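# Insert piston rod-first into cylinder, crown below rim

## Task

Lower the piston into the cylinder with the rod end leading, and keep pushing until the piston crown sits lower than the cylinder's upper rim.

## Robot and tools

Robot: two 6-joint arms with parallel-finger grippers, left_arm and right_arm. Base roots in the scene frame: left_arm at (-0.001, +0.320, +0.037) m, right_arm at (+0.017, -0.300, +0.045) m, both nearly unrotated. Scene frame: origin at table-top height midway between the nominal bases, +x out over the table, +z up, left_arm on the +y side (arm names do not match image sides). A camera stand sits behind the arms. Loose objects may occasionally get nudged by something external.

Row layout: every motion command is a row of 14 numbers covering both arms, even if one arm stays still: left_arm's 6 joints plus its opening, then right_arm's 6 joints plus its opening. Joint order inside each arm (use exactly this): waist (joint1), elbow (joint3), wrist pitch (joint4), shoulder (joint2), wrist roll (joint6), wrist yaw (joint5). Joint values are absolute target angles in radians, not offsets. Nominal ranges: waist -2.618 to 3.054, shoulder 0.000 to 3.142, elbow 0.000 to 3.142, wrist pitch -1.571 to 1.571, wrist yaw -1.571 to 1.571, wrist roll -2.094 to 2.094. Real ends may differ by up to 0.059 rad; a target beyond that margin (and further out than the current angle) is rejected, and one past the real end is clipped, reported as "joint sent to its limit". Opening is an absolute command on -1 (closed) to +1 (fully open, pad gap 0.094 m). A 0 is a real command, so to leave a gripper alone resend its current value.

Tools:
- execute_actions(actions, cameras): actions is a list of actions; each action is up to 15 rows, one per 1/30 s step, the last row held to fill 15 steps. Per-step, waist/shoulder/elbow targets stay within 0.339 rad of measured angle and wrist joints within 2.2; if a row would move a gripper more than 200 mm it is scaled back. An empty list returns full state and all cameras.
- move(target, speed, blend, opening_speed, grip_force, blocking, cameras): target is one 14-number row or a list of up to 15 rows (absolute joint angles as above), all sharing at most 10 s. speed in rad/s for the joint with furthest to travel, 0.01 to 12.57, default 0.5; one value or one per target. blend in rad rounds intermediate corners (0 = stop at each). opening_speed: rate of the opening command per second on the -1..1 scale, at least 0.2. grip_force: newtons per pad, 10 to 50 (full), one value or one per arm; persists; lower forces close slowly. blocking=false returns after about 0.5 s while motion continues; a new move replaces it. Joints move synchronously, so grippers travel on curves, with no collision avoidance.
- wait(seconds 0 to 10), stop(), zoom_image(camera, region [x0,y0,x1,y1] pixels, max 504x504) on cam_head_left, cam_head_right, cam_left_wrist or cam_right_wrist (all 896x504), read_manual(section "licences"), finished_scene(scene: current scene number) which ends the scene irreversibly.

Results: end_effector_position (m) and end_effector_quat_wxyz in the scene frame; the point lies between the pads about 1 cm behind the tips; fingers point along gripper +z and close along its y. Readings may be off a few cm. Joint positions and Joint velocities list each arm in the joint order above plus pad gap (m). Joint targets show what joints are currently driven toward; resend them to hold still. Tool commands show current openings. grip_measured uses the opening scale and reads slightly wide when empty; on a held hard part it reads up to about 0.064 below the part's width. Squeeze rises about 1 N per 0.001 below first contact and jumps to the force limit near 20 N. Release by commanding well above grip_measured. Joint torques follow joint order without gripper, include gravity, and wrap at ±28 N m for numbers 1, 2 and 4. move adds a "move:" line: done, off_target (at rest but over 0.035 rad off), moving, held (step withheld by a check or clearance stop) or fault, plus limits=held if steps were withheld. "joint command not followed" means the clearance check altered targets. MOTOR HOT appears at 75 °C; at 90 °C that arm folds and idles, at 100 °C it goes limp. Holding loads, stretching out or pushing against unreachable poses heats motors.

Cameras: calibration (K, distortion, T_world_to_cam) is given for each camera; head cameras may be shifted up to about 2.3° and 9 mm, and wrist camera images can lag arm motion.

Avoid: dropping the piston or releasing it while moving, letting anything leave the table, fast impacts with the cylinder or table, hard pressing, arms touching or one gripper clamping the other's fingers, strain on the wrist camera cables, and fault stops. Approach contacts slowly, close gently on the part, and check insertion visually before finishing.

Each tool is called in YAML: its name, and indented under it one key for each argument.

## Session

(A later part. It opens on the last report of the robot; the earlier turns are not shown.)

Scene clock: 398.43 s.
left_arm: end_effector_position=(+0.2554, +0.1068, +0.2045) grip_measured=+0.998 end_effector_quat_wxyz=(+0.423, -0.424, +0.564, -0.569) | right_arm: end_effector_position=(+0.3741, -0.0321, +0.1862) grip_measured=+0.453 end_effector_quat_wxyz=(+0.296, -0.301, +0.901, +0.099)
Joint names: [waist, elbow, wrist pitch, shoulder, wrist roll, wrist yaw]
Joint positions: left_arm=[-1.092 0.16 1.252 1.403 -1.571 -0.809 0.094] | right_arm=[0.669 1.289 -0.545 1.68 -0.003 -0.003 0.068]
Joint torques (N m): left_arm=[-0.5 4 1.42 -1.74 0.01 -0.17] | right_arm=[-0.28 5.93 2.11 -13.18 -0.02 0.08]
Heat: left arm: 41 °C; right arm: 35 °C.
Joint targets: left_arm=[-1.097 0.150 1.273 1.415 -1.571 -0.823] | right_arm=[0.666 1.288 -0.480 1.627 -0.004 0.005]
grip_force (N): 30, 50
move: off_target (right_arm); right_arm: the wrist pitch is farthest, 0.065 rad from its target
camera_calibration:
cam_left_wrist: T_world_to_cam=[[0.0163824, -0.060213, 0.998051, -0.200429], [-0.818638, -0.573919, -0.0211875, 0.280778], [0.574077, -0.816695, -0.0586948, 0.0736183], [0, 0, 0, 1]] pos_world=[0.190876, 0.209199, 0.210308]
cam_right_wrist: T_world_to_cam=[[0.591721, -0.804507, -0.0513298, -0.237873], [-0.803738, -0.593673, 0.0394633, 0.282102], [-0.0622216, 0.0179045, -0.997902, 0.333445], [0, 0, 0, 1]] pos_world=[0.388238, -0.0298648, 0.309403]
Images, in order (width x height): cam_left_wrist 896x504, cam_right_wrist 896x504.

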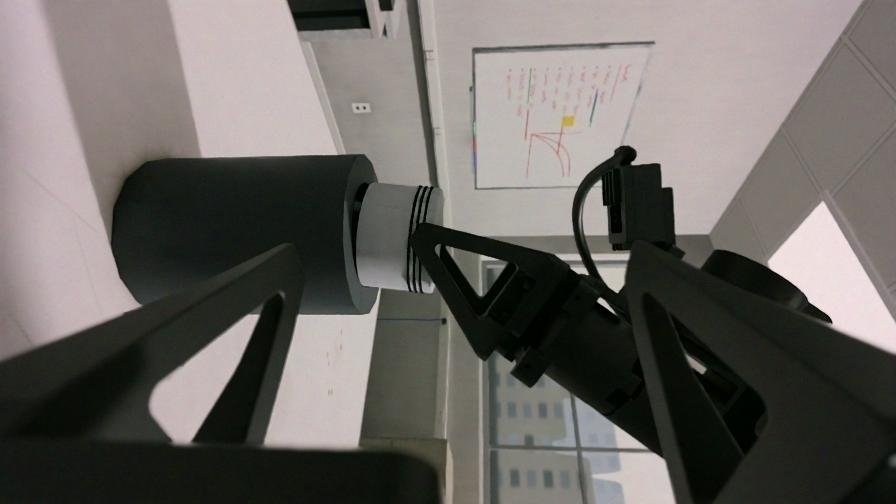

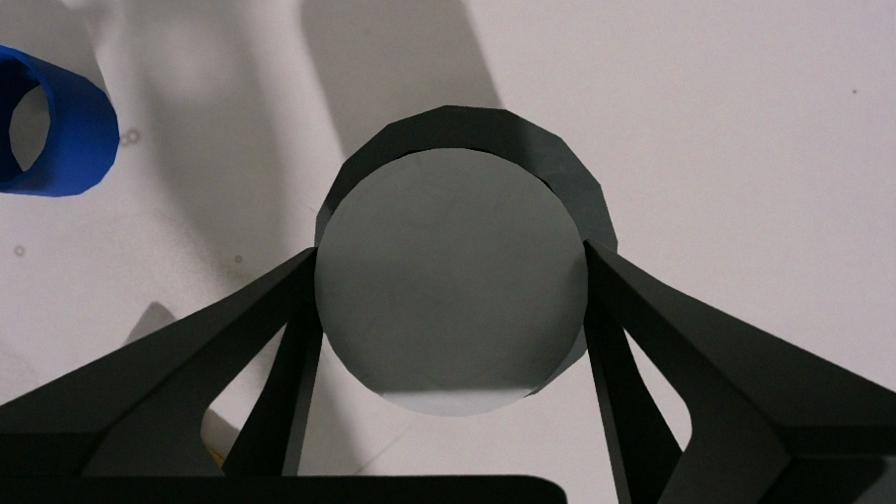

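move:
  target:
    - [-1.097, 0.150, 1.273, 1.415, -1.571, -0.823, 1.0, 0.666, 1.272, -0.468, 1.627, -0.004, 0.005, 0.3]
    - [-1.097, 0.150, 1.273, 1.415, -1.571, -0.823, 1.0, 0.666, 1.322, -0.499, 1.681, -0.004, 0.005, 0.3]
    - [-1.097, 0.150, 1.273, 1.415, -1.571, -0.823, 1.0, 0.666, 1.399, -0.585, 1.727, -0.004, 0.005, 0.3]
    - [-1.097, 0.150, 1.273, 1.415, -1.571, -0.823, 1.0, 0.666, 1.451, -0.640, 1.7645, -0.004, 0.005, 0.3]
  speed: [0.12, 0.2, 0.12, 0.12]
  blend: [0, 0.005, 0.01, 0]
  cameras: ["cam_left_wrist", "cam_right_wrist"]

zoom_image:
  camera: "cam_left_wrist"
  region: [340, 245, 410, 315]

zoom_image:
  camera: "cam_left_wrist"
  region: [340, 150, 410, 220]

zoom_image:
  camera: "cam_left_wrist"
  region: [330, 130, 510, 330]

Scene clock: 403.03 s.
left_arm: end_effector_position=(+0.2554, +0.1068, +0.2045) grip_measured=+0.998 end_effector_quat_wxyz=(+0.423, -0.424, +0.564, -0.569) | right_arm: end_effector_position=(+0.3768, -0.0305, +0.1733) grip_measured=+0.453 end_effector_quat_wxyz=(+0.250, -0.306, +0.915, +0.083)
Joint names: [waist, elbow, wrist pitch, shoulder, wrist roll, wrist yaw]
Joint positions: left_arm=[-1.092 0.16 1.252 1.403 -1.571 -0.809 0.094] | right_arm=[0.669 1.398 -0.665 1.77 -0.003 -0.001 0.068]
Joint torques (N m): left_arm=[-0.5 4.01 1.42 -1.74 0.01 -0.17] | right_arm=[-0.29 10.13 1.46 -9.28 0.02 0.08]
Heat: left arm: 41 °C; right arm: 35 °C.
Joint targets: left_arm=[-1.097 0.150 1.273 1.415 -1.571 -0.823] | right_arm=[0.666 1.451 -0.640 1.764 -0.004 0.005]
grip_force (N): 30, 50
move: off_target (right_arm); right_arm: the elbow is farthest, 0.053 rad from its target
camera_calibration:
cam_left_wrist: T_world_to_cam=[[0.0163824, -0.060213, 0.998051, -0.200429], [-0.818638, -0.573919, -0.0211875, 0.280778], [0.574077, -0.816695, -0.0586948, 0.0736183], [0, 0, 0, 1]] pos_world=[0.190876, 0.209199, 0.210308]
cam_right_wrist: T_world_to_cam=[[0.586872, -0.808215, -0.0486812, -0.237597], [-0.797157, -0.587283, 0.14014, 0.265966], [-0.141853, -0.0434377, -0.988934, 0.347309], [0, 0, 0, 1]] pos_world=[0.400722, -0.020746, 0.294627]
Images, in order (width x height): cam_left_wrist 896x504, cam_right_wrist 896x504.

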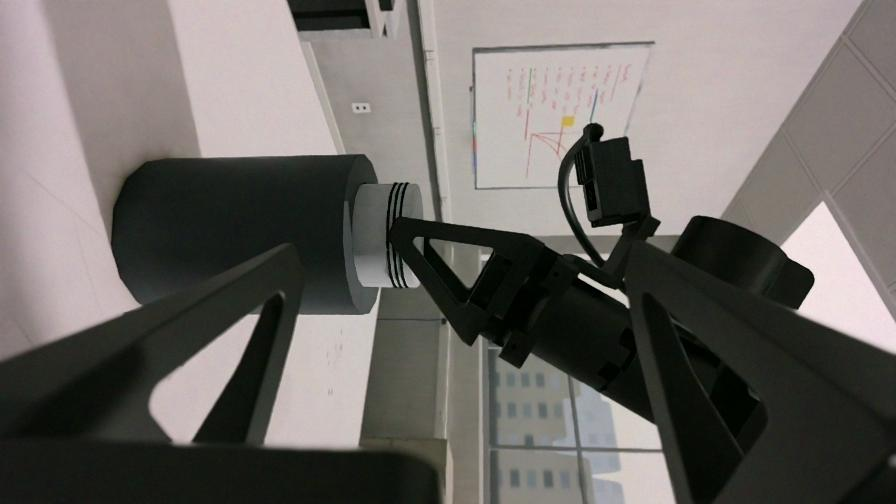

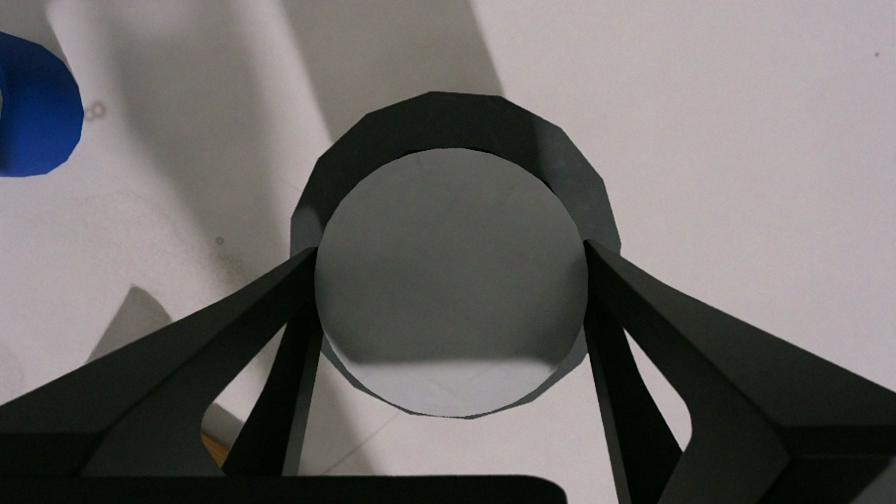

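Scaled by 7.200 from the camera's 896x504 image, which has a finer 1280x720 frame.

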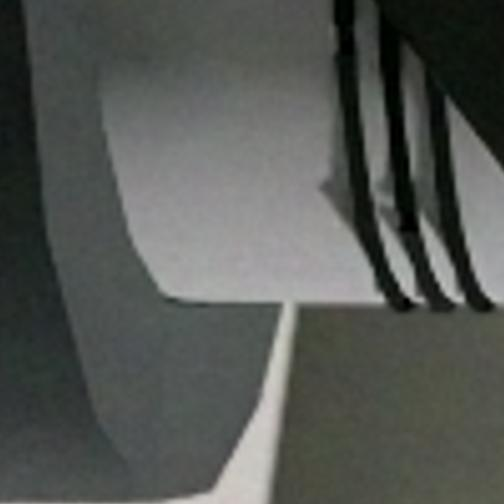

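Scaled by 7.200 from the camera's 896x504 image, which has a finer 1280x720 frame.

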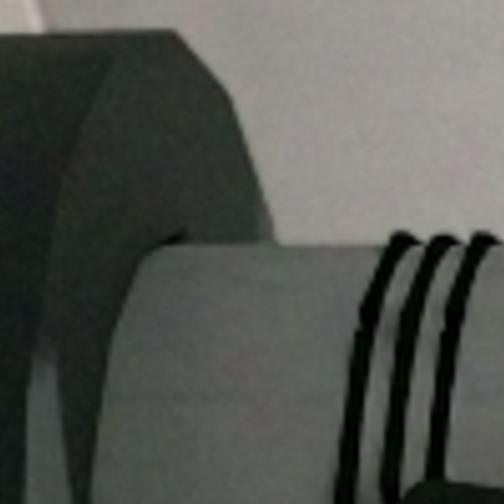

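Scaled by 2.520 from the camera's 896x504 image, which has a finer 1280x720 frame.

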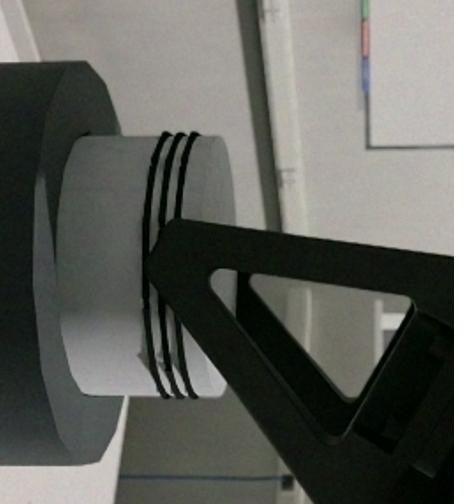

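move:
  target:
    - [-1.097, 0.150, 1.273, 1.415, -1.571, -0.823, 1.0, 0.666, 1.477, -0.655, 1.808, -0.004, 0.005, 0.3]
    - [-1.097, 0.150, 1.273, 1.415, -1.571, -0.823, 1.0, 0.666, 1.430, -0.634, 1.810, -0.004, 0.005, 0.3]
    - [-1.097, 0.150, 1.273, 1.415, -1.571, -0.823, 1.0, 0.666, 1.394, -0.592, 1.814, -0.004, 0.005, 0.3]
  speed: [0.12, 0.25, 0.12]
  blend: [0, 0.005, 0]
  cameras: ["cam_left_wrist", "cam_right_wrist"]

zoom_image:
  camera: "cam_left_wrist"
  region: [340, 250, 400, 310]

zoom_image:
  camera: "cam_left_wrist"
  region: [340, 160, 400, 220]

zoom_image:
  camera: "cam_left_wrist"
  region: [330, 130, 510, 330]

Scene clock: 406.70 s.
left_arm: end_effector_position=(+0.2554, +0.1068, +0.2045) grip_measured=+0.998 end_effector_quat_wxyz=(+0.423, -0.424, +0.564, -0.569) | right_arm: end_effector_position=(+0.3778, -0.0297, +0.1568) grip_measured=+0.453 end_effector_quat_wxyz=(+0.235, -0.307, +0.919, +0.078)
Joint names: [waist, elbow, wrist pitch, shoulder, wrist roll, wrist yaw]
Joint positions: left_arm=[-1.092 0.16 1.252 1.403 -1.571 -0.809 0.094] | right_arm=[0.669 1.396 -0.657 1.809 -0.003 -0.001 0.068]
Joint torques (N m): left_arm=[-0.5 4 1.42 -1.73 0.01 -0.17] | right_arm=[-0.21 5.59 1.9 -8.72 0.01 0.07]
Heat: left arm: 41 °C; right arm: 35 °C.
Joint targets: left_arm=[-1.097 0.150 1.273 1.415 -1.571 -0.823] | right_arm=[0.666 1.394 -0.592 1.814 -0.004 0.005]
grip_force (N): 30, 50
move: off_target (right_arm); right_arm: the wrist pitch is farthest, 0.065 rad from its target
camera_calibration:
cam_left_wrist: T_world_to_cam=[[0.0163824, -0.060213, 0.998051, -0.200429], [-0.818638, -0.573919, -0.0211875, 0.280778], [0.574077, -0.816695, -0.0586948, 0.0736183], [0, 0, 0, 1]] pos_world=[0.190876, 0.209199, 0.210308]
cam_right_wrist: T_world_to_cam=[[0.585571, -0.809185, -0.0482404, -0.237935], [-0.792996, -0.584166, 0.17294, 0.263029], [-0.168121, -0.0630142, -0.98375, 0.339679], [0, 0, 0, 1]] pos_world=[0.405016, -0.0174764, 0.277193]
Images, in order (width x height): cam_left_wrist 896x504, cam_right_wrist 896x504.

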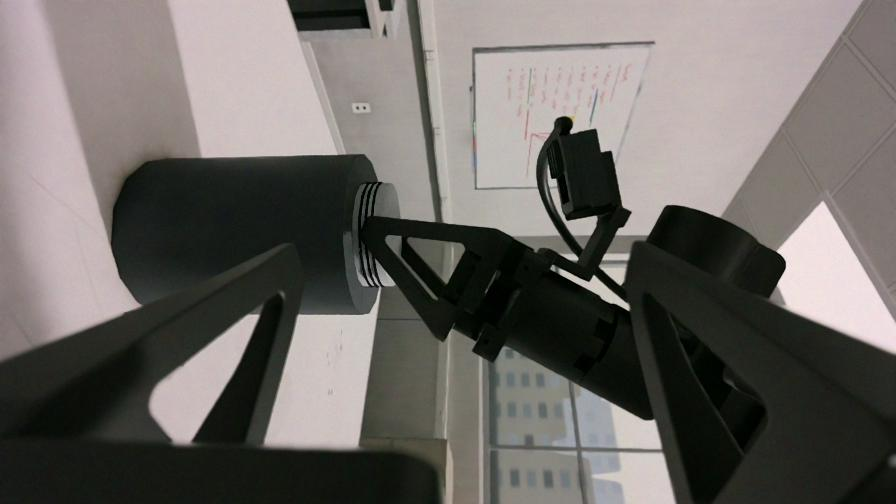

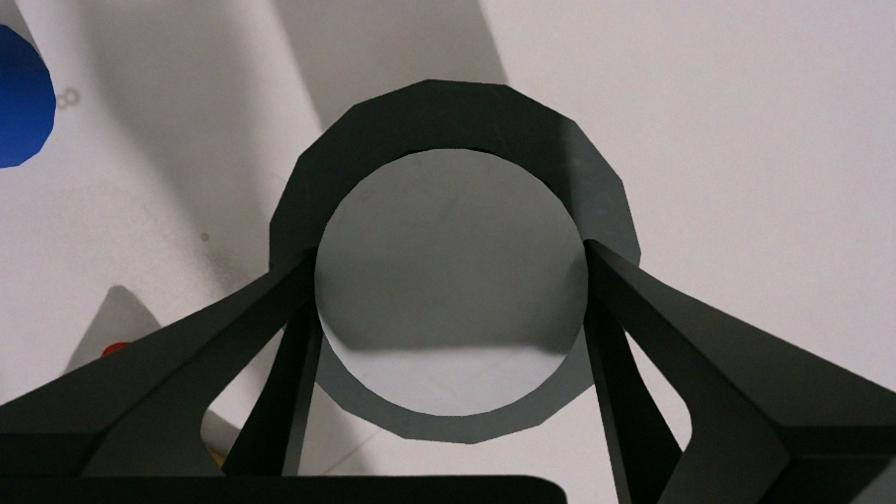

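Scaled by 8.400 from the camera's 896x504 image, which has a finer 1280x720 frame.

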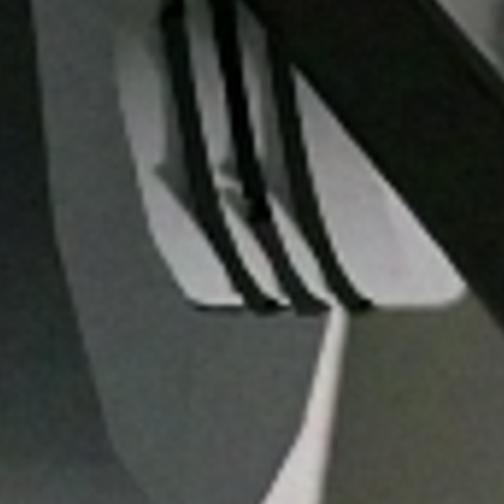

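Scaled by 8.400 from the camera's 896x504 image, which has a finer 1280x720 frame.

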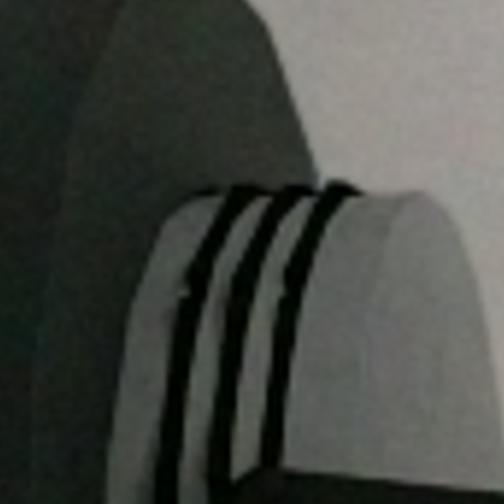

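Scaled by 2.520 from the camera's 896x504 image, which has a finer 1280x720 frame.

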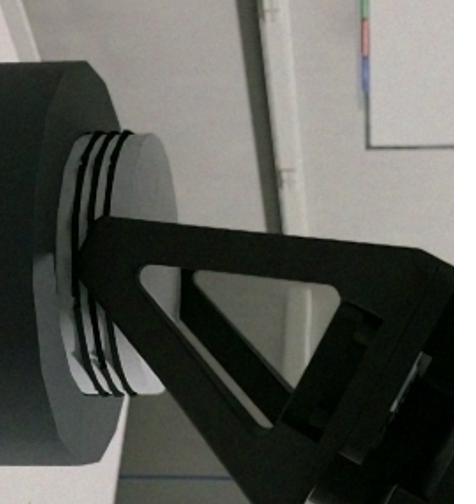

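move:
  target:
    - [-1.097, 0.150, 1.273, 1.415, -1.571, -0.823, 1.0, 0.668, 1.350, -0.590, 1.814, -0.004, 0.005, 0.3]
    - [-1.097, 0.150, 1.273, 1.415, -1.571, -0.823, 1.0, 0.668, 1.350, -0.590, 1.87, -0.004, 0.005, 0.3]
    - [-1.097, 0.150, 1.273, 1.415, -1.571, -0.823, 1.0, 0.700, 1.350, -0.590, 1.81, -0.004, 0.005, 0.3]
    - [-1.097, 0.150, 1.273, 1.415, -1.571, -0.823, 1.0, 0.668, 1.350, -0.590, 1.755, -0.004, 0.005, 0.3]
    - [-1.097, 0.150, 1.273, 1.415, -1.571, -0.823, 1.0, 0.636, 1.350, -0.590, 1.81, -0.004, 0.005, 0.3]
    - [-1.097, 0.150, 1.273, 1.415, -1.571, -0.823, 1.0, 0.668, 1.350, -0.590, 1.87, -0.004, 0.005, 0.3]
    - [-1.097, 0.150, 1.273, 1.415, -1.571, -0.823, 1.0, 0.668, 1.350, -0.590, 1.814, -0.004, 0.005, 0.3]
  speed: 0.12
  blend: [0, 0.01, 0.01, 0.01, 0.01, 0.01, 0]
  cameras: ["cam_left_wrist"]

zoom_image:
  camera: "cam_left_wrist"
  region: [330, 130, 510, 330]

Scene clock: 412.57 s.
left_arm: end_effector_position=(+0.2554, +0.1068, +0.2045) grip_measured=+0.998 end_effector_quat_wxyz=(+0.423, -0.424, +0.564, -0.569) | right_arm: end_effector_position=(+0.3784, -0.0320, +0.1512) grip_measured=+0.453 end_effector_quat_wxyz=(+0.240, -0.306, +0.918, +0.080)
Joint names: [waist, elbow, wrist pitch, shoulder, wrist roll, wrist yaw]
Joint positions: left_arm=[-1.092 0.16 1.252 1.403 -1.571 -0.809 0.094] | right_arm=[0.663 1.361 -0.618 1.803 -0.008 -0.004 0.068]
Joint torques (N m): left_arm=[-0.5 4.01 1.42 -1.74 0 -0.17] | right_arm=[0.51 4.98 1.47 -8.06 0.02 0.1]
Heat: left arm: 41 °C; right arm: 35 °C.
Joint targets: left_arm=[-1.097 0.150 1.273 1.415 -1.571 -0.823] | right_arm=[0.668 1.350 -0.590 1.814 -0.004 0.005]
grip_force (N): 30, 50
move: done
camera_calibration:
cam_left_wrist: T_world_to_cam=[[0.0163824, -0.060213, 0.998051, -0.200429], [-0.818638, -0.573919, -0.0211875, 0.280778], [0.574077, -0.816695, -0.0586948, 0.0736183], [0, 0, 0, 1]] pos_world=[0.190876, 0.209199, 0.210308]
Images, in order (width x height): cam_left_wrist 896x504.

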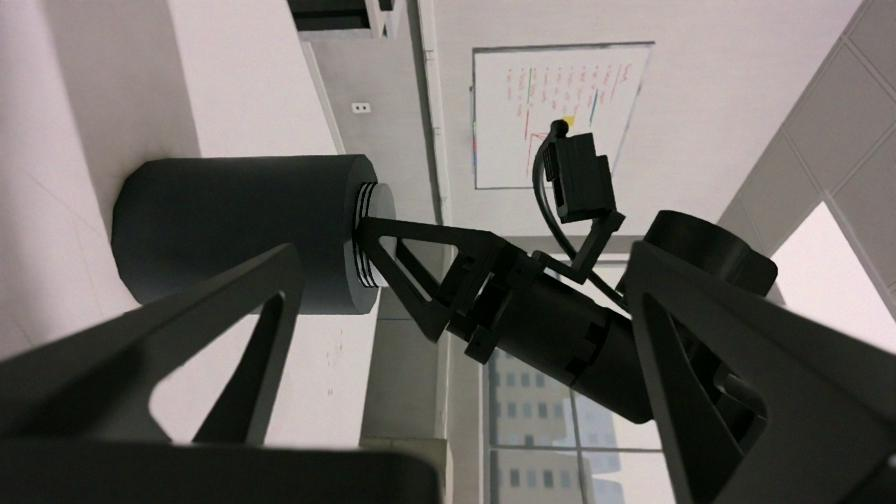

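Scaled by 2.520 from the camera's 896x504 image, which has a finer 1280x720 frame.

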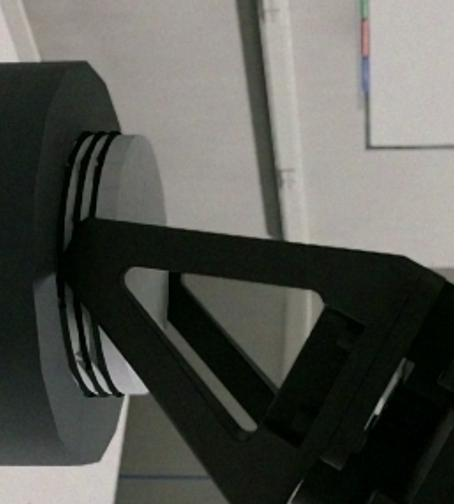

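move:
  target:
    - [-1.097, 0.150, 1.273, 1.415, -1.571, -0.823, 1.0, 0.668, 1.362, -0.618, 1.803, -0.004, 0.005, 0.3]
    - [-1.097, 0.150, 1.273, 1.415, -1.571, -0.823, 1.0, 0.668, 1.362, -0.618, 1.803, -0.004, 0.005, 0.95]
    - [-1.097, 0.150, 1.273, 1.415, -1.571, -0.823, 1.0, 0.672, 1.53, -0.77, 1.800, -0.004, 0.005, 0.95]
    - [-1.097, 0.150, 1.273, 1.415, -1.571, -0.823, 1.0, 0.672, 1.53, -0.77, 1.800, -0.004, 0.005, -0.95]
    - [-1.097, 0.150, 1.273, 1.415, -1.571, -0.823, 1.0, 0.672, 2.088, -1.415, 2.142, -0.004, 0.005, -0.95]
  speed: [0.3, 0.3, 0.3, 0.5, 0.7]
  opening_speed: 1.8
  cameras: ["cam_left_wrist"]

zoom_image:
  camera: "cam_left_wrist"
  region: [330, 130, 510, 330]

zoom_image:
  camera: "cam_left_wrist"
  region: [350, 200, 400, 250]

Scene clock: 422.37 s.
left_arm: end_effector_position=(+0.2554, +0.1068, +0.2045) grip_measured=+0.998 end_effector_quat_wxyz=(+0.423, -0.424, +0.564, -0.569) | right_arm: end_effector_position=(+0.3621, -0.0436, +0.1805) grip_measured=-0.948 end_effector_quat_wxyz=(+0.042, -0.315, +0.948, +0.016)
Joint names: [waist, elbow, wrist pitch, shoulder, wrist roll, wrist yaw]
Joint positions: left_arm=[-1.092 0.16 1.252 1.403 -1.571 -0.809 0.094] | right_arm=[0.663 2.056 -1.411 2.127 -0.007 -0.004 0.002]
Joint torques (N m): left_arm=[-0.51 4 1.43 -1.73 0.01 -0.17] | right_arm=[0.94 7.75 0.28 -9.96 0.04 0.1]
Heat: left arm: 41 °C; right arm: 35 °C.
Joint targets: left_arm=[-1.097 0.150 1.273 1.415 -1.571 -0.823] | right_arm=[0.672 2.088 -1.415 2.142 -0.004 0.005]
grip_force (N): 30, 50
move: done
camera_calibration:
cam_left_wrist: T_world_to_cam=[[0.0163824, -0.060213, 0.998051, -0.200429], [-0.818638, -0.573919, -0.0211875, 0.280778], [0.574077, -0.816695, -0.0586948, 0.0736183], [0, 0, 0, 1]] pos_world=[0.190876, 0.209199, 0.210308]
Images, in order (width x height): cam_left_wrist 896x504.

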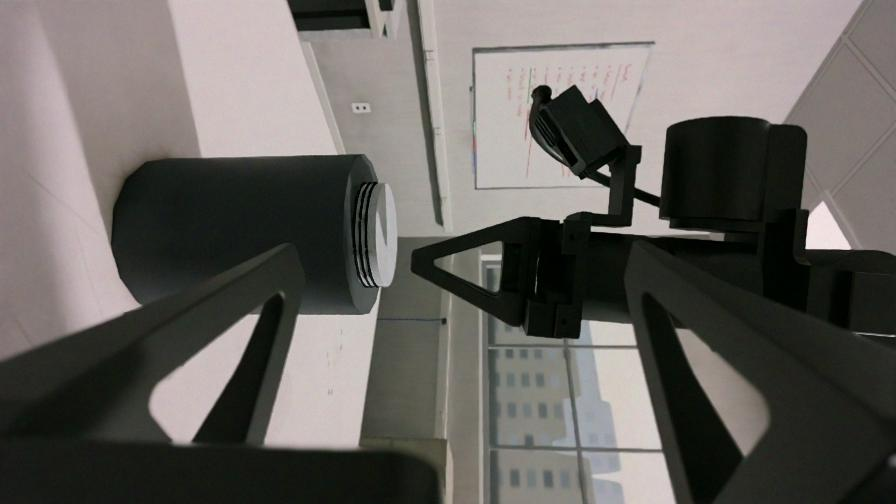

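Scaled by 2.520 from the camera's 896x504 image, which has a finer 1280x720 frame.

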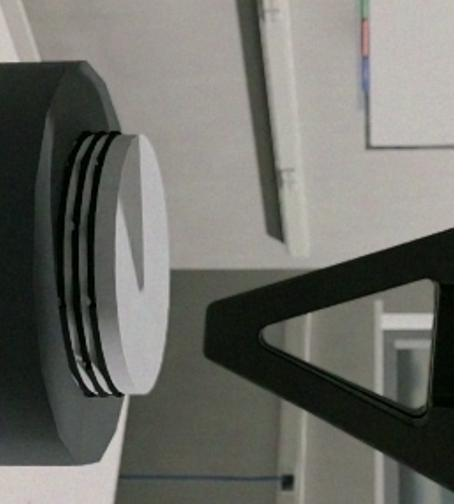

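Scaled by 10.080 from the camera's 896x504 image, which has a finer 1280x720 frame.

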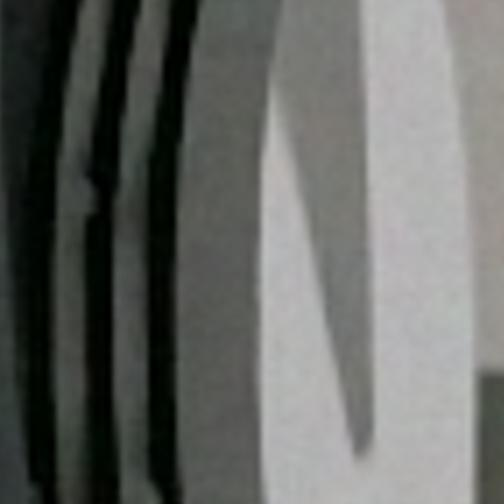

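zoom_image:
  camera: "cam_left_wrist"
  region: [350, 170, 390, 210]

zoom_image:
  camera: "cam_left_wrist"
  region: [350, 262, 390, 302]

Scaled by 12.600 from the camera's 896x504 image, which has a finer 1280x720 frame.

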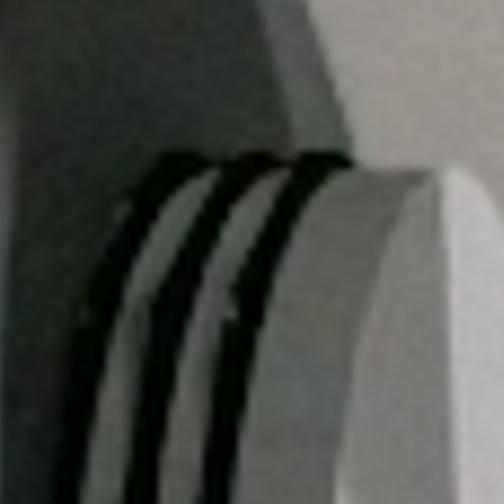

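Scaled by 12.600 from the camera's 896x504 image, which has a finer 1280x720 frame.

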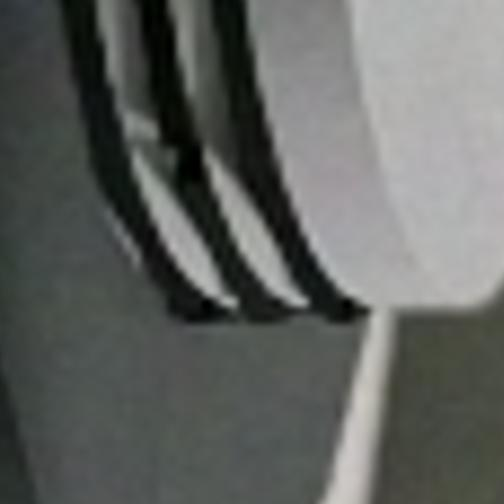

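move:
  target:
    - [-1.097, 0.150, 1.273, 1.415, -1.571, -0.823, 1.0, 0.672, 1.975, -1.332, 2.130, -0.004, 0.005, -0.95]
    - [-1.097, 0.150, 1.273, 1.415, -1.571, -0.823, 1.0, 0.672, 1.851, -1.371, 2.32, -0.004, 0.005, -0.95]
  speed: [0.2, 0.1]
  blend: [0.005, 0]
  cameras: ["cam_left_wrist"]

zoom_image:
  camera: "cam_left_wrist"
  region: [330, 130, 510, 330]

zoom_image:
  camera: "cam_left_wrist"
  region: [350, 262, 390, 302]

zoom_image:
  camera: "cam_left_wrist"
  region: [350, 170, 390, 210]

Scene clock: 427.67 s.
left_arm: end_effector_position=(+0.2554, +0.1068, +0.2045) grip_measured=+0.998 end_effector_quat_wxyz=(+0.423, -0.424, +0.564, -0.569) | right_arm: end_effector_position=(+0.3602, -0.0450, +0.1556) grip_measured=-0.948 end_effector_quat_wxyz=(+0.027, -0.316, +0.948, +0.011)
Joint names: [waist, elbow, wrist pitch, shoulder, wrist roll, wrist yaw]
Joint positions: left_arm=[-1.092 0.16 1.252 1.403 -1.571 -0.809 0.094] | right_arm=[0.663 1.975 -1.349 2.138 -0.007 -0.004 0.002]
Joint torques (N m): left_arm=[-0.5 4.01 1.42 -1.73 0.01 -0.17] | right_arm=[0.83 -4.12 0.12 5.29 0.06 0.09]
Heat: left arm: 41 °C; right arm: 34 °C.
Joint targets: left_arm=[-1.097 0.150 1.273 1.415 -1.571 -0.823] | right_arm=[0.672 1.851 -1.371 2.320 -0.004 0.005]
grip_force (N): 30, 50
move: off_target (right_arm); right_arm: the shoulder is farthest, 0.182 rad from its target
camera_calibration:
cam_left_wrist: T_world_to_cam=[[0.0163824, -0.060213, 0.998051, -0.200429], [-0.818638, -0.573919, -0.0211875, 0.280778], [0.574077, -0.816695, -0.0586948, 0.0736183], [0, 0, 0, 1]] pos_world=[0.190876, 0.209199, 0.210308]
Images, in order (width x height): cam_left_wrist 896x504.

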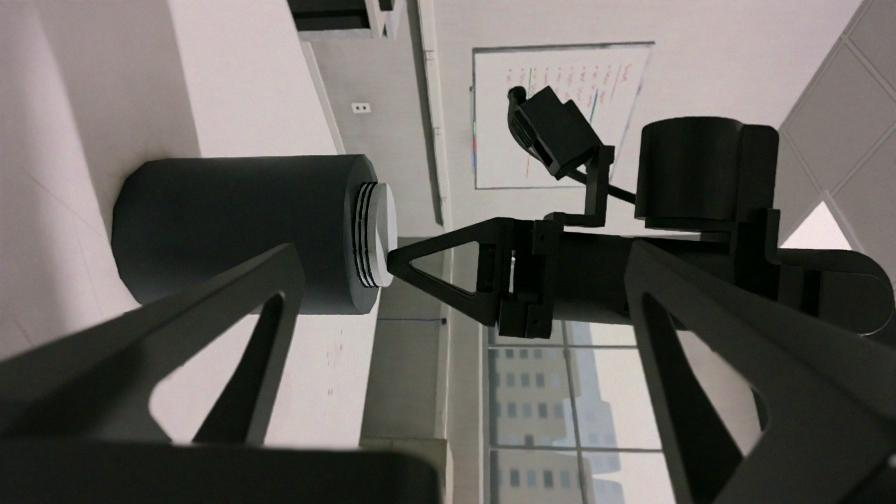

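Scaled by 2.520 from the camera's 896x504 image, which has a finer 1280x720 frame.

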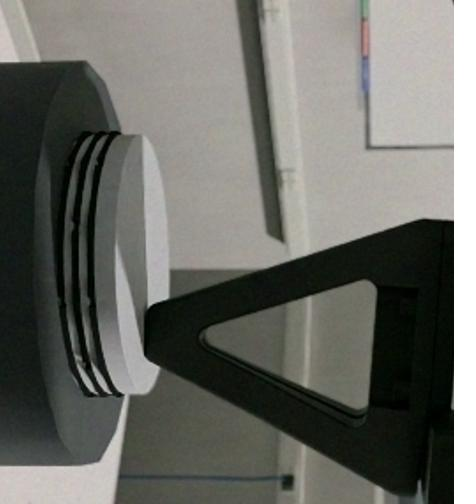

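Scaled by 12.600 from the camera's 896x504 image, which has a finer 1280x720 frame.

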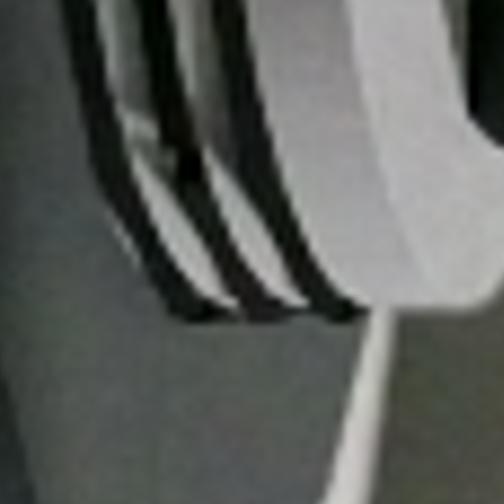

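Scaled by 12.600 from the camera's 896x504 image, which has a finer 1280x720 frame.

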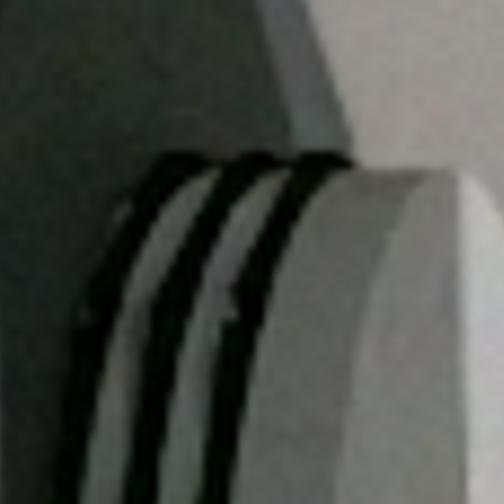

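move:
  target:
    - [-0.80, 0.40, 0.40, 1.30, -0.90, -0.45, 1.0, 0.672, 2.088, -1.415, 2.142, -0.004, 0.005, -0.95]
    - [-0.318, 0.72, -0.60, 1.17, 0.010, 0.012, 1.0, 0.672, 1.448, -0.718, 1.764, -0.004, 0.005, 0.95]
    - [-0.318, 0.601, -0.391, 1.265, 0.010, 0.012, 1.0, 0.672, 1.358, -0.615, 1.789, -0.004, 0.005, 0.95]
    - [-0.318, 0.601, -0.391, 1.265, 0.010, 0.012, 1.0, 0.672, 1.358, -0.615, 1.789, -0.004, 0.005, 0.3]
    - [-0.318, 0.601, -0.391, 1.265, 0.010, 0.012, 1.0, 0.672, 1.437, -0.613, 1.774, -0.004, 0.005, 0.3]
    - [-0.318, 0.601, -0.391, 1.265, 0.010, 0.012, 1.0, 0.672, 1.475, -0.6615, 1.742, -0.004, 0.005, 0.3]
    - [-0.318, 0.601, -0.391, 1.265, 0.010, 0.012, 1.0, 0.672, 1.547, -0.7397, 1.724, -0.004, 0.005, 0.3]
  speed: [0.9, 0.9, 0.25, 0.3, 0.15, 0.15, 0.2]
  blend: [0.05, 0, 0, 0, 0.01, 0.01, 0]
  opening_speed: 1.8
  cameras: ["all"]

zoom_image:
  camera: "cam_right_wrist"
  region: [270, 50, 650, 450]

Scene clock: 442.47 s.
left_arm: end_effector_position=(+0.2755, +0.2264, +0.0875) grip_measured=+0.998 end_effector_quat_wxyz=(+0.248, +0.159, +0.955, -0.040) | right_arm: end_effector_position=(+0.3771, -0.0332, +0.1932) grip_measured=+0.446 end_effector_quat_wxyz=(+0.240, -0.306, +0.918, +0.079)
Joint names: [waist, elbow, wrist pitch, shoulder, wrist roll, wrist yaw]
Joint positions: left_arm=[-0.323 0.609 -0.413 1.258 0.001 -0.002 0.094] | right_arm=[0.663 1.496 -0.78 1.777 -0.007 -0.001 0.068]
Joint torques (N m): left_arm=[0.46 5.71 1.01 -2.28 0.1 0.12] | right_arm=[0.87 9.88 1.6 -14 0.04 0.07]
Heat: left arm: 40 °C; right arm: 33 °C.
Joint targets: left_arm=[-0.318 0.601 -0.391 1.265 0.010 0.012] | right_arm=[0.672 1.547 -0.740 1.724 -0.004 0.005]
grip_force (N): 30, 50
move: off_target (right_arm); target 2's new numbers were sent with right_arm's shoulder 0.036 rad from that target; right_arm: the shoulder is farthest, 0.053 rad from its target
camera_calibration:
cam_left_wrist: T_world_to_cam=[[-0.353307, -0.933303, -0.0641785, 0.315671], [-0.926505, 0.339588, 0.162076, 0.170268], [-0.129472, 0.116724, -0.984689, 0.216384], [0, 0, 0, 1]] pos_world=[0.297299, 0.211538, 0.205734]
cam_right_wrist: T_world_to_cam=[[0.584057, -0.810368, -0.0467084, -0.238407], [-0.795903, -0.583034, 0.163124, 0.257055], [-0.159423, -0.0580986, -0.985499, 0.372273], [0, 0, 0, 1]] pos_world=[0.403183, -0.021697, 0.313807]

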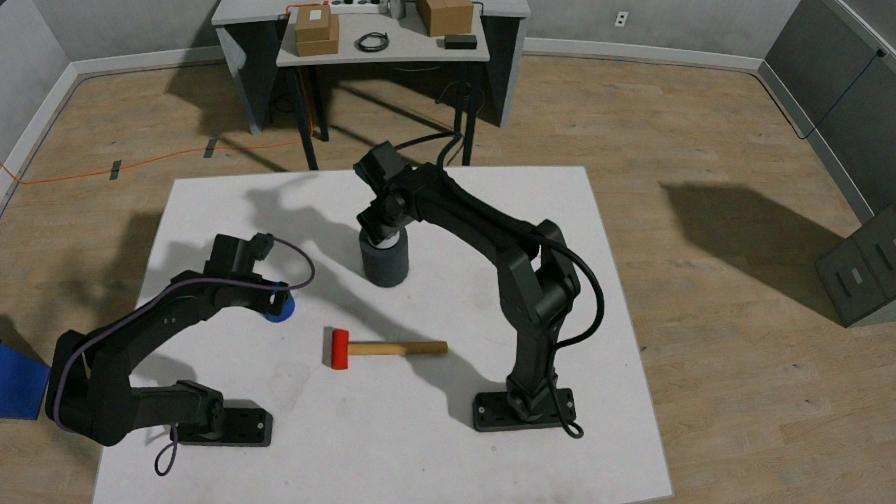

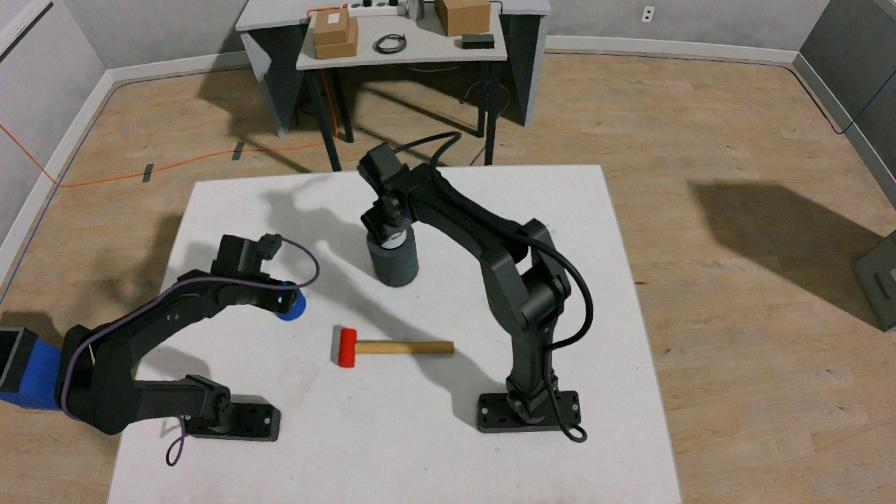

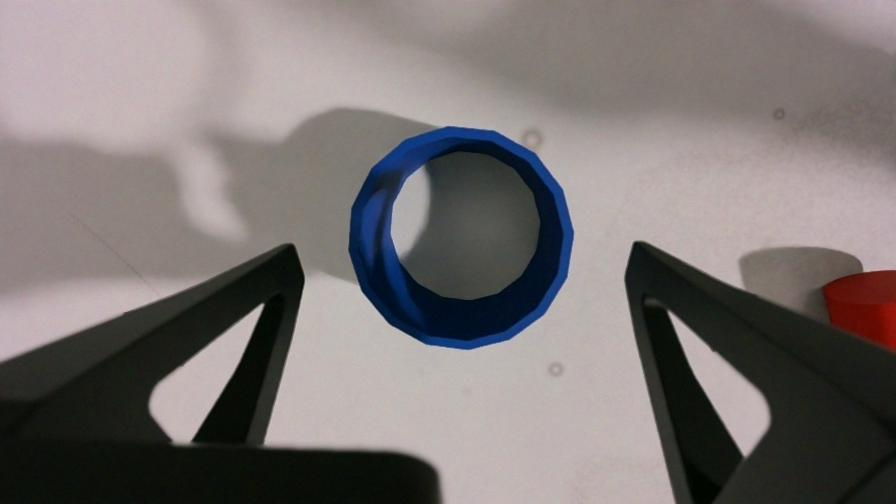

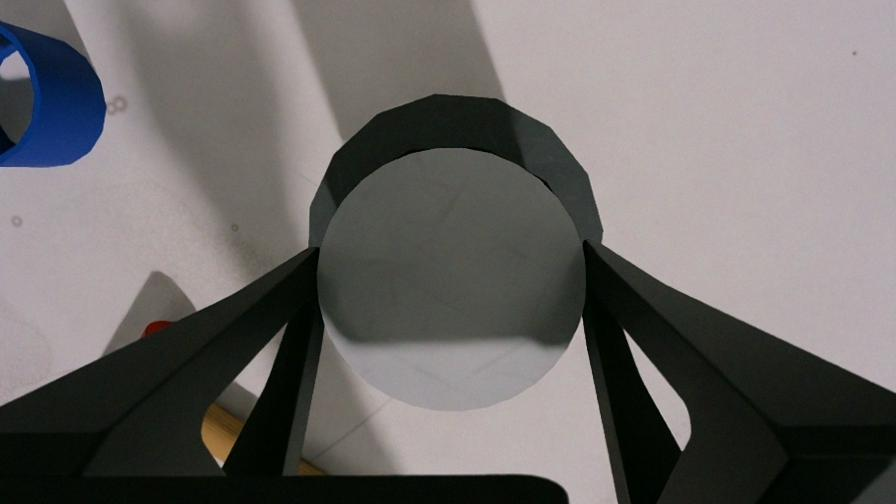

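Scaled by 1.260 from the camera's 896x504 image, which has a finer 1280x720 frame.

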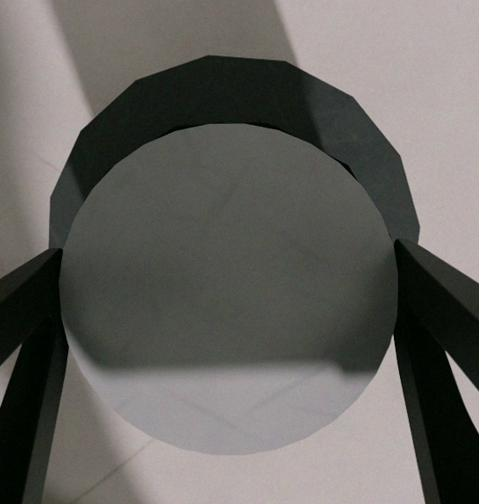

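move:
  target:
    - [-0.318,0.609,-0.391,1.265,0.010,0.012,1.0,0.672,1.853,-1.0115,1.811,-0.004,0.005,0.3]
    - [-0.318,0.444,-0.047,1.441,0.010,0.012,1.0,0.672,2.262,-1.310,1.915,-0.004,0.005,0.3]
    - [-0.318,0.444,-0.047,1.441,0.010,0.012,0.5,0.25,2.262,-1.310,1.915,-0.004,0.005,0.3]
  speed: [0.5,0.35,0.35]
  blend: [0.08,0.0,0.0]
  opening_speed: 0.8
  cameras: ["cam_head_right","cam_left_wrist"]

Scene clock: 454.00 s.
left_arm: end_effector_position=(+0.2774, +0.2258, +0.0293) grip_measured=+0.714 end_effector_quat_wxyz=(+0.254, +0.159, +0.953, -0.041) | right_arm: end_effector_position=(+0.4567, -0.2028, +0.3231) grip_measured=+0.446 end_effector_quat_wxyz=(+0.255, -0.108, +0.961, +0.025)
Joint names: [waist, elbow, wrist pitch, shoulder, wrist roll, wrist yaw]
Joint positions: left_arm=[-0.323 0.451 -0.07 1.432 0.002 -0.002 0.081] | right_arm=[0.245 2.215 -1.35 1.918 -0.007 0.004 0.068]
Joint torques (N m): left_arm=[0.47 4.85 1.03 -2.76 0.09 0.12] | right_arm=[0.54 8.79 1.61 -9.55 0.05 0.04]
Heat: left arm: 40 °C; right arm: 34 °C.
Joint targets: left_arm=[-0.318 0.444 -0.047 1.441 0.010 0.012] | right_arm=[0.250 2.262 -1.310 1.915 -0.004 0.005]
grip_force (N): 30, 50
move: off_target (right_arm); right_arm: the elbow is farthest, 0.047 rad from its target
camera_calibration:
cam_left_wrist: T_world_to_cam=[[-0.352829, -0.933448, -0.0647028, 0.31191], [-0.92817, 0.340409, 0.150406, 0.182246], [-0.118371, 0.113123, -0.986505, 0.15717], [0, 0, 0, 1]] pos_world=[0.297811, 0.211335, 0.14782]
Images, in order (width x height): cam_head_right 896x504, cam_left_wrist 896x504.

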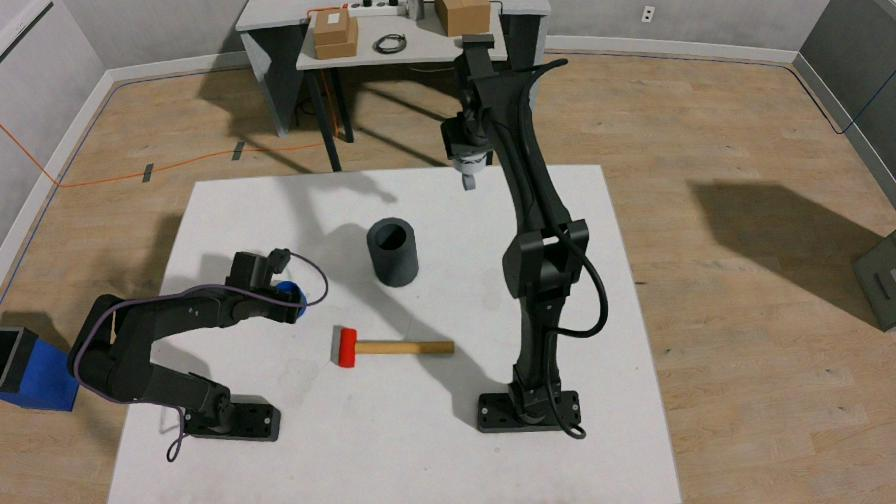

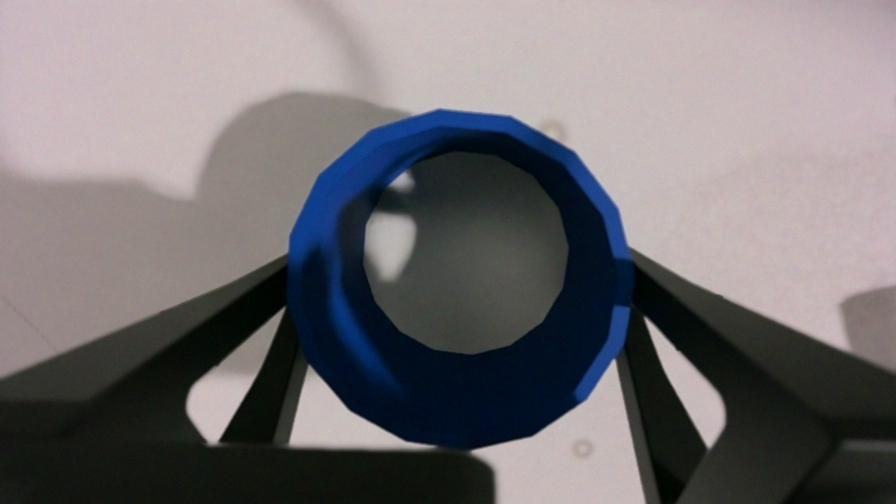

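move:
  target:
    - [-0.318,1.036,-0.887,1.164,0.010,0.010,0.5,0.25,2.262,-1.310,1.915,-0.004,0.005,0.3]
    - [-0.757,1.797,-0.792,2.009,0.010,0.010,0.5,0.25,2.262,-1.310,1.915,-0.004,0.005,0.3]
    - [-0.733,1.7195,-0.753,2.0115,0.010,0.010,0.5,0.25,2.262,-1.310,1.915,-0.004,0.005,0.3]
  speed: [0.5,0.5,0.15]
  blend: [0.1,0.0,0.0]
  cameras: ["cam_left_wrist","cam_head_right"]

Scene clock: 461.10 s.
left_arm: end_effector_position=(+0.3707, -0.0234, +0.1686) grip_measured=+0.714 end_effector_quat_wxyz=(+0.237, +0.354, +0.900, -0.094) | right_arm: end_effector_position=(+0.4567, -0.2028, +0.3231) grip_measured=+0.446 end_effector_quat_wxyz=(+0.255, -0.108, +0.961, +0.025)
Joint names: [waist, elbow, wrist pitch, shoulder, wrist roll, wrist yaw]
Joint positions: left_arm=[-0.74 1.729 -0.782 2.003 0.003 0.003 0.081] | right_arm=[0.245 2.215 -1.35 1.918 -0.007 0.004 0.068]
Joint torques (N m): left_arm=[0.59 5.91 1.07 -9.14 0.08 0.06] | right_arm=[0.53 8.79 1.64 -9.51 0.03 -0.01]
Heat: left arm: 40 °C; right arm: 34 °C.
Joint targets: left_arm=[-0.733 1.719 -0.753 2.011 0.010 0.010] | right_arm=[0.250 2.262 -1.310 1.915 -0.004 0.005]
grip_force (N): 30, 50
move: off_target (right_arm); right_arm: the elbow is farthest, 0.047 rad from its target
camera_calibration:
cam_left_wrist: T_world_to_cam=[[-0.703435, -0.708139, -0.0609808, 0.255974], [-0.707481, 0.689377, 0.155662, 0.258186], [-0.0681919, 0.152641, -0.985926, 0.316057], [0, 0, 0, 1]] pos_world=[0.384276, -0.0449655, 0.287029]
Images, in order (width x height): cam_head_right 896x504, cam_left_wrist 896x504.

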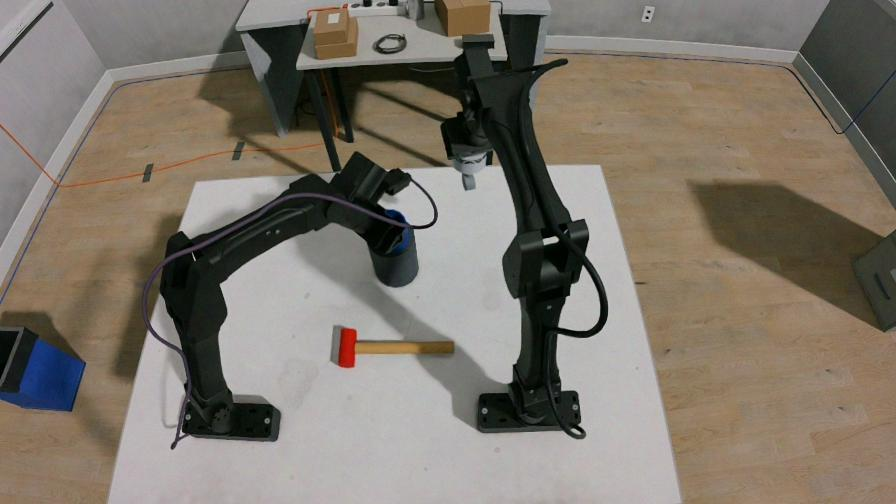

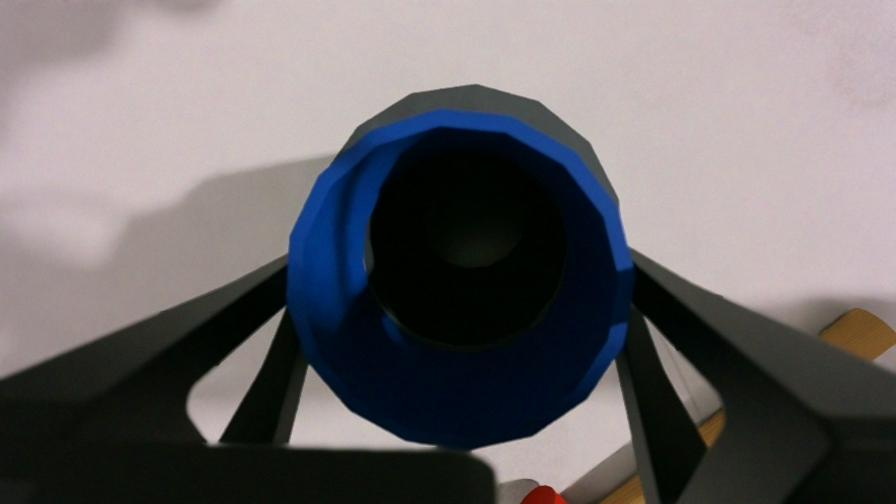

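zoom_image:
  camera: "cam_left_wrist"
  region: [320, 90, 620, 390]

Scaled by 1.680 from the camera's 896x504 image, which has a finer 1280x720 frame.

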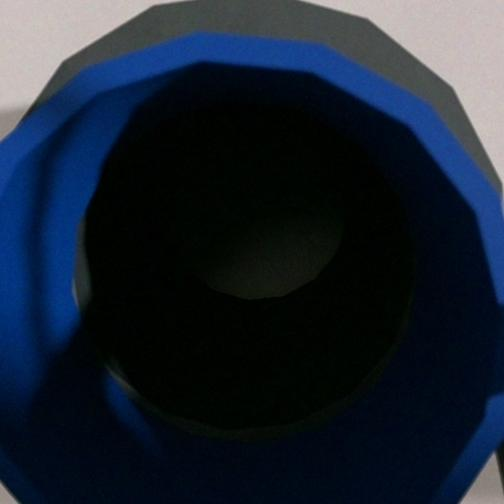

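move:
  target:
    - [-0.733,1.7195,-0.7465,2.018,0.010,0.010,0.5,0.25,2.262,-1.310,1.915,-0.004,0.005,0.3]
    - [-0.733,1.7195,-0.7465,2.018,0.010,0.010,0.92,0.25,2.262,-1.310,1.915,-0.004,0.005,0.3]
  speed: [0.05,0.5]
  opening_speed: 0.5
  cameras: ["cam_left_wrist"]

Scene clock: 464.77 s.
left_arm: end_effector_position=(+0.3728, -0.0253, +0.1702) grip_measured=+0.918 end_effector_quat_wxyz=(+0.243, +0.353, +0.898, -0.096) | right_arm: end_effector_position=(+0.4567, -0.2028, +0.3231) grip_measured=+0.446 end_effector_quat_wxyz=(+0.255, -0.108, +0.961, +0.025)
Joint names: [waist, elbow, wrist pitch, shoulder, wrist roll, wrist yaw]
Joint positions: left_arm=[-0.74 1.729 -0.769 2.003 0.003 0.003 0.09] | right_arm=[0.245 2.215 -1.35 1.918 -0.007 0.004 0.068]
Joint torques (N m): left_arm=[0.61 5.94 1.03 -8.7 0.08 0.06] | right_arm=[0.49 8.75 1.61 -9.54 0.06 0.02]
Heat: left arm: 40 °C; right arm: 34 °C.
Joint targets: left_arm=[-0.733 1.719 -0.747 2.018 0.010 0.010] | right_arm=[0.250 2.262 -1.310 1.915 -0.004 0.005]
grip_force (N): 30, 50
move: off_target (right_arm); right_arm: the elbow is farthest, 0.047 rad from its target
camera_calibration:
cam_left_wrist: T_world_to_cam=[[-0.702851, -0.70868, -0.0614311, 0.255972], [-0.708904, 0.690692, 0.14283, 0.263465], [-0.0587907, 0.143937, -0.987839, 0.314747], [0, 0, 0, 1]] pos_world=[0.385186, -0.045875, 0.289013]
Images, in order (width x height): cam_left_wrist 896x504.

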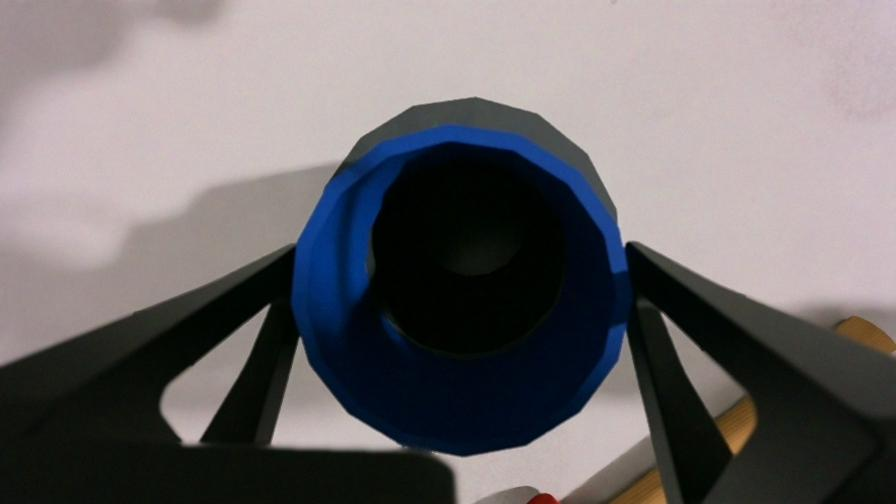

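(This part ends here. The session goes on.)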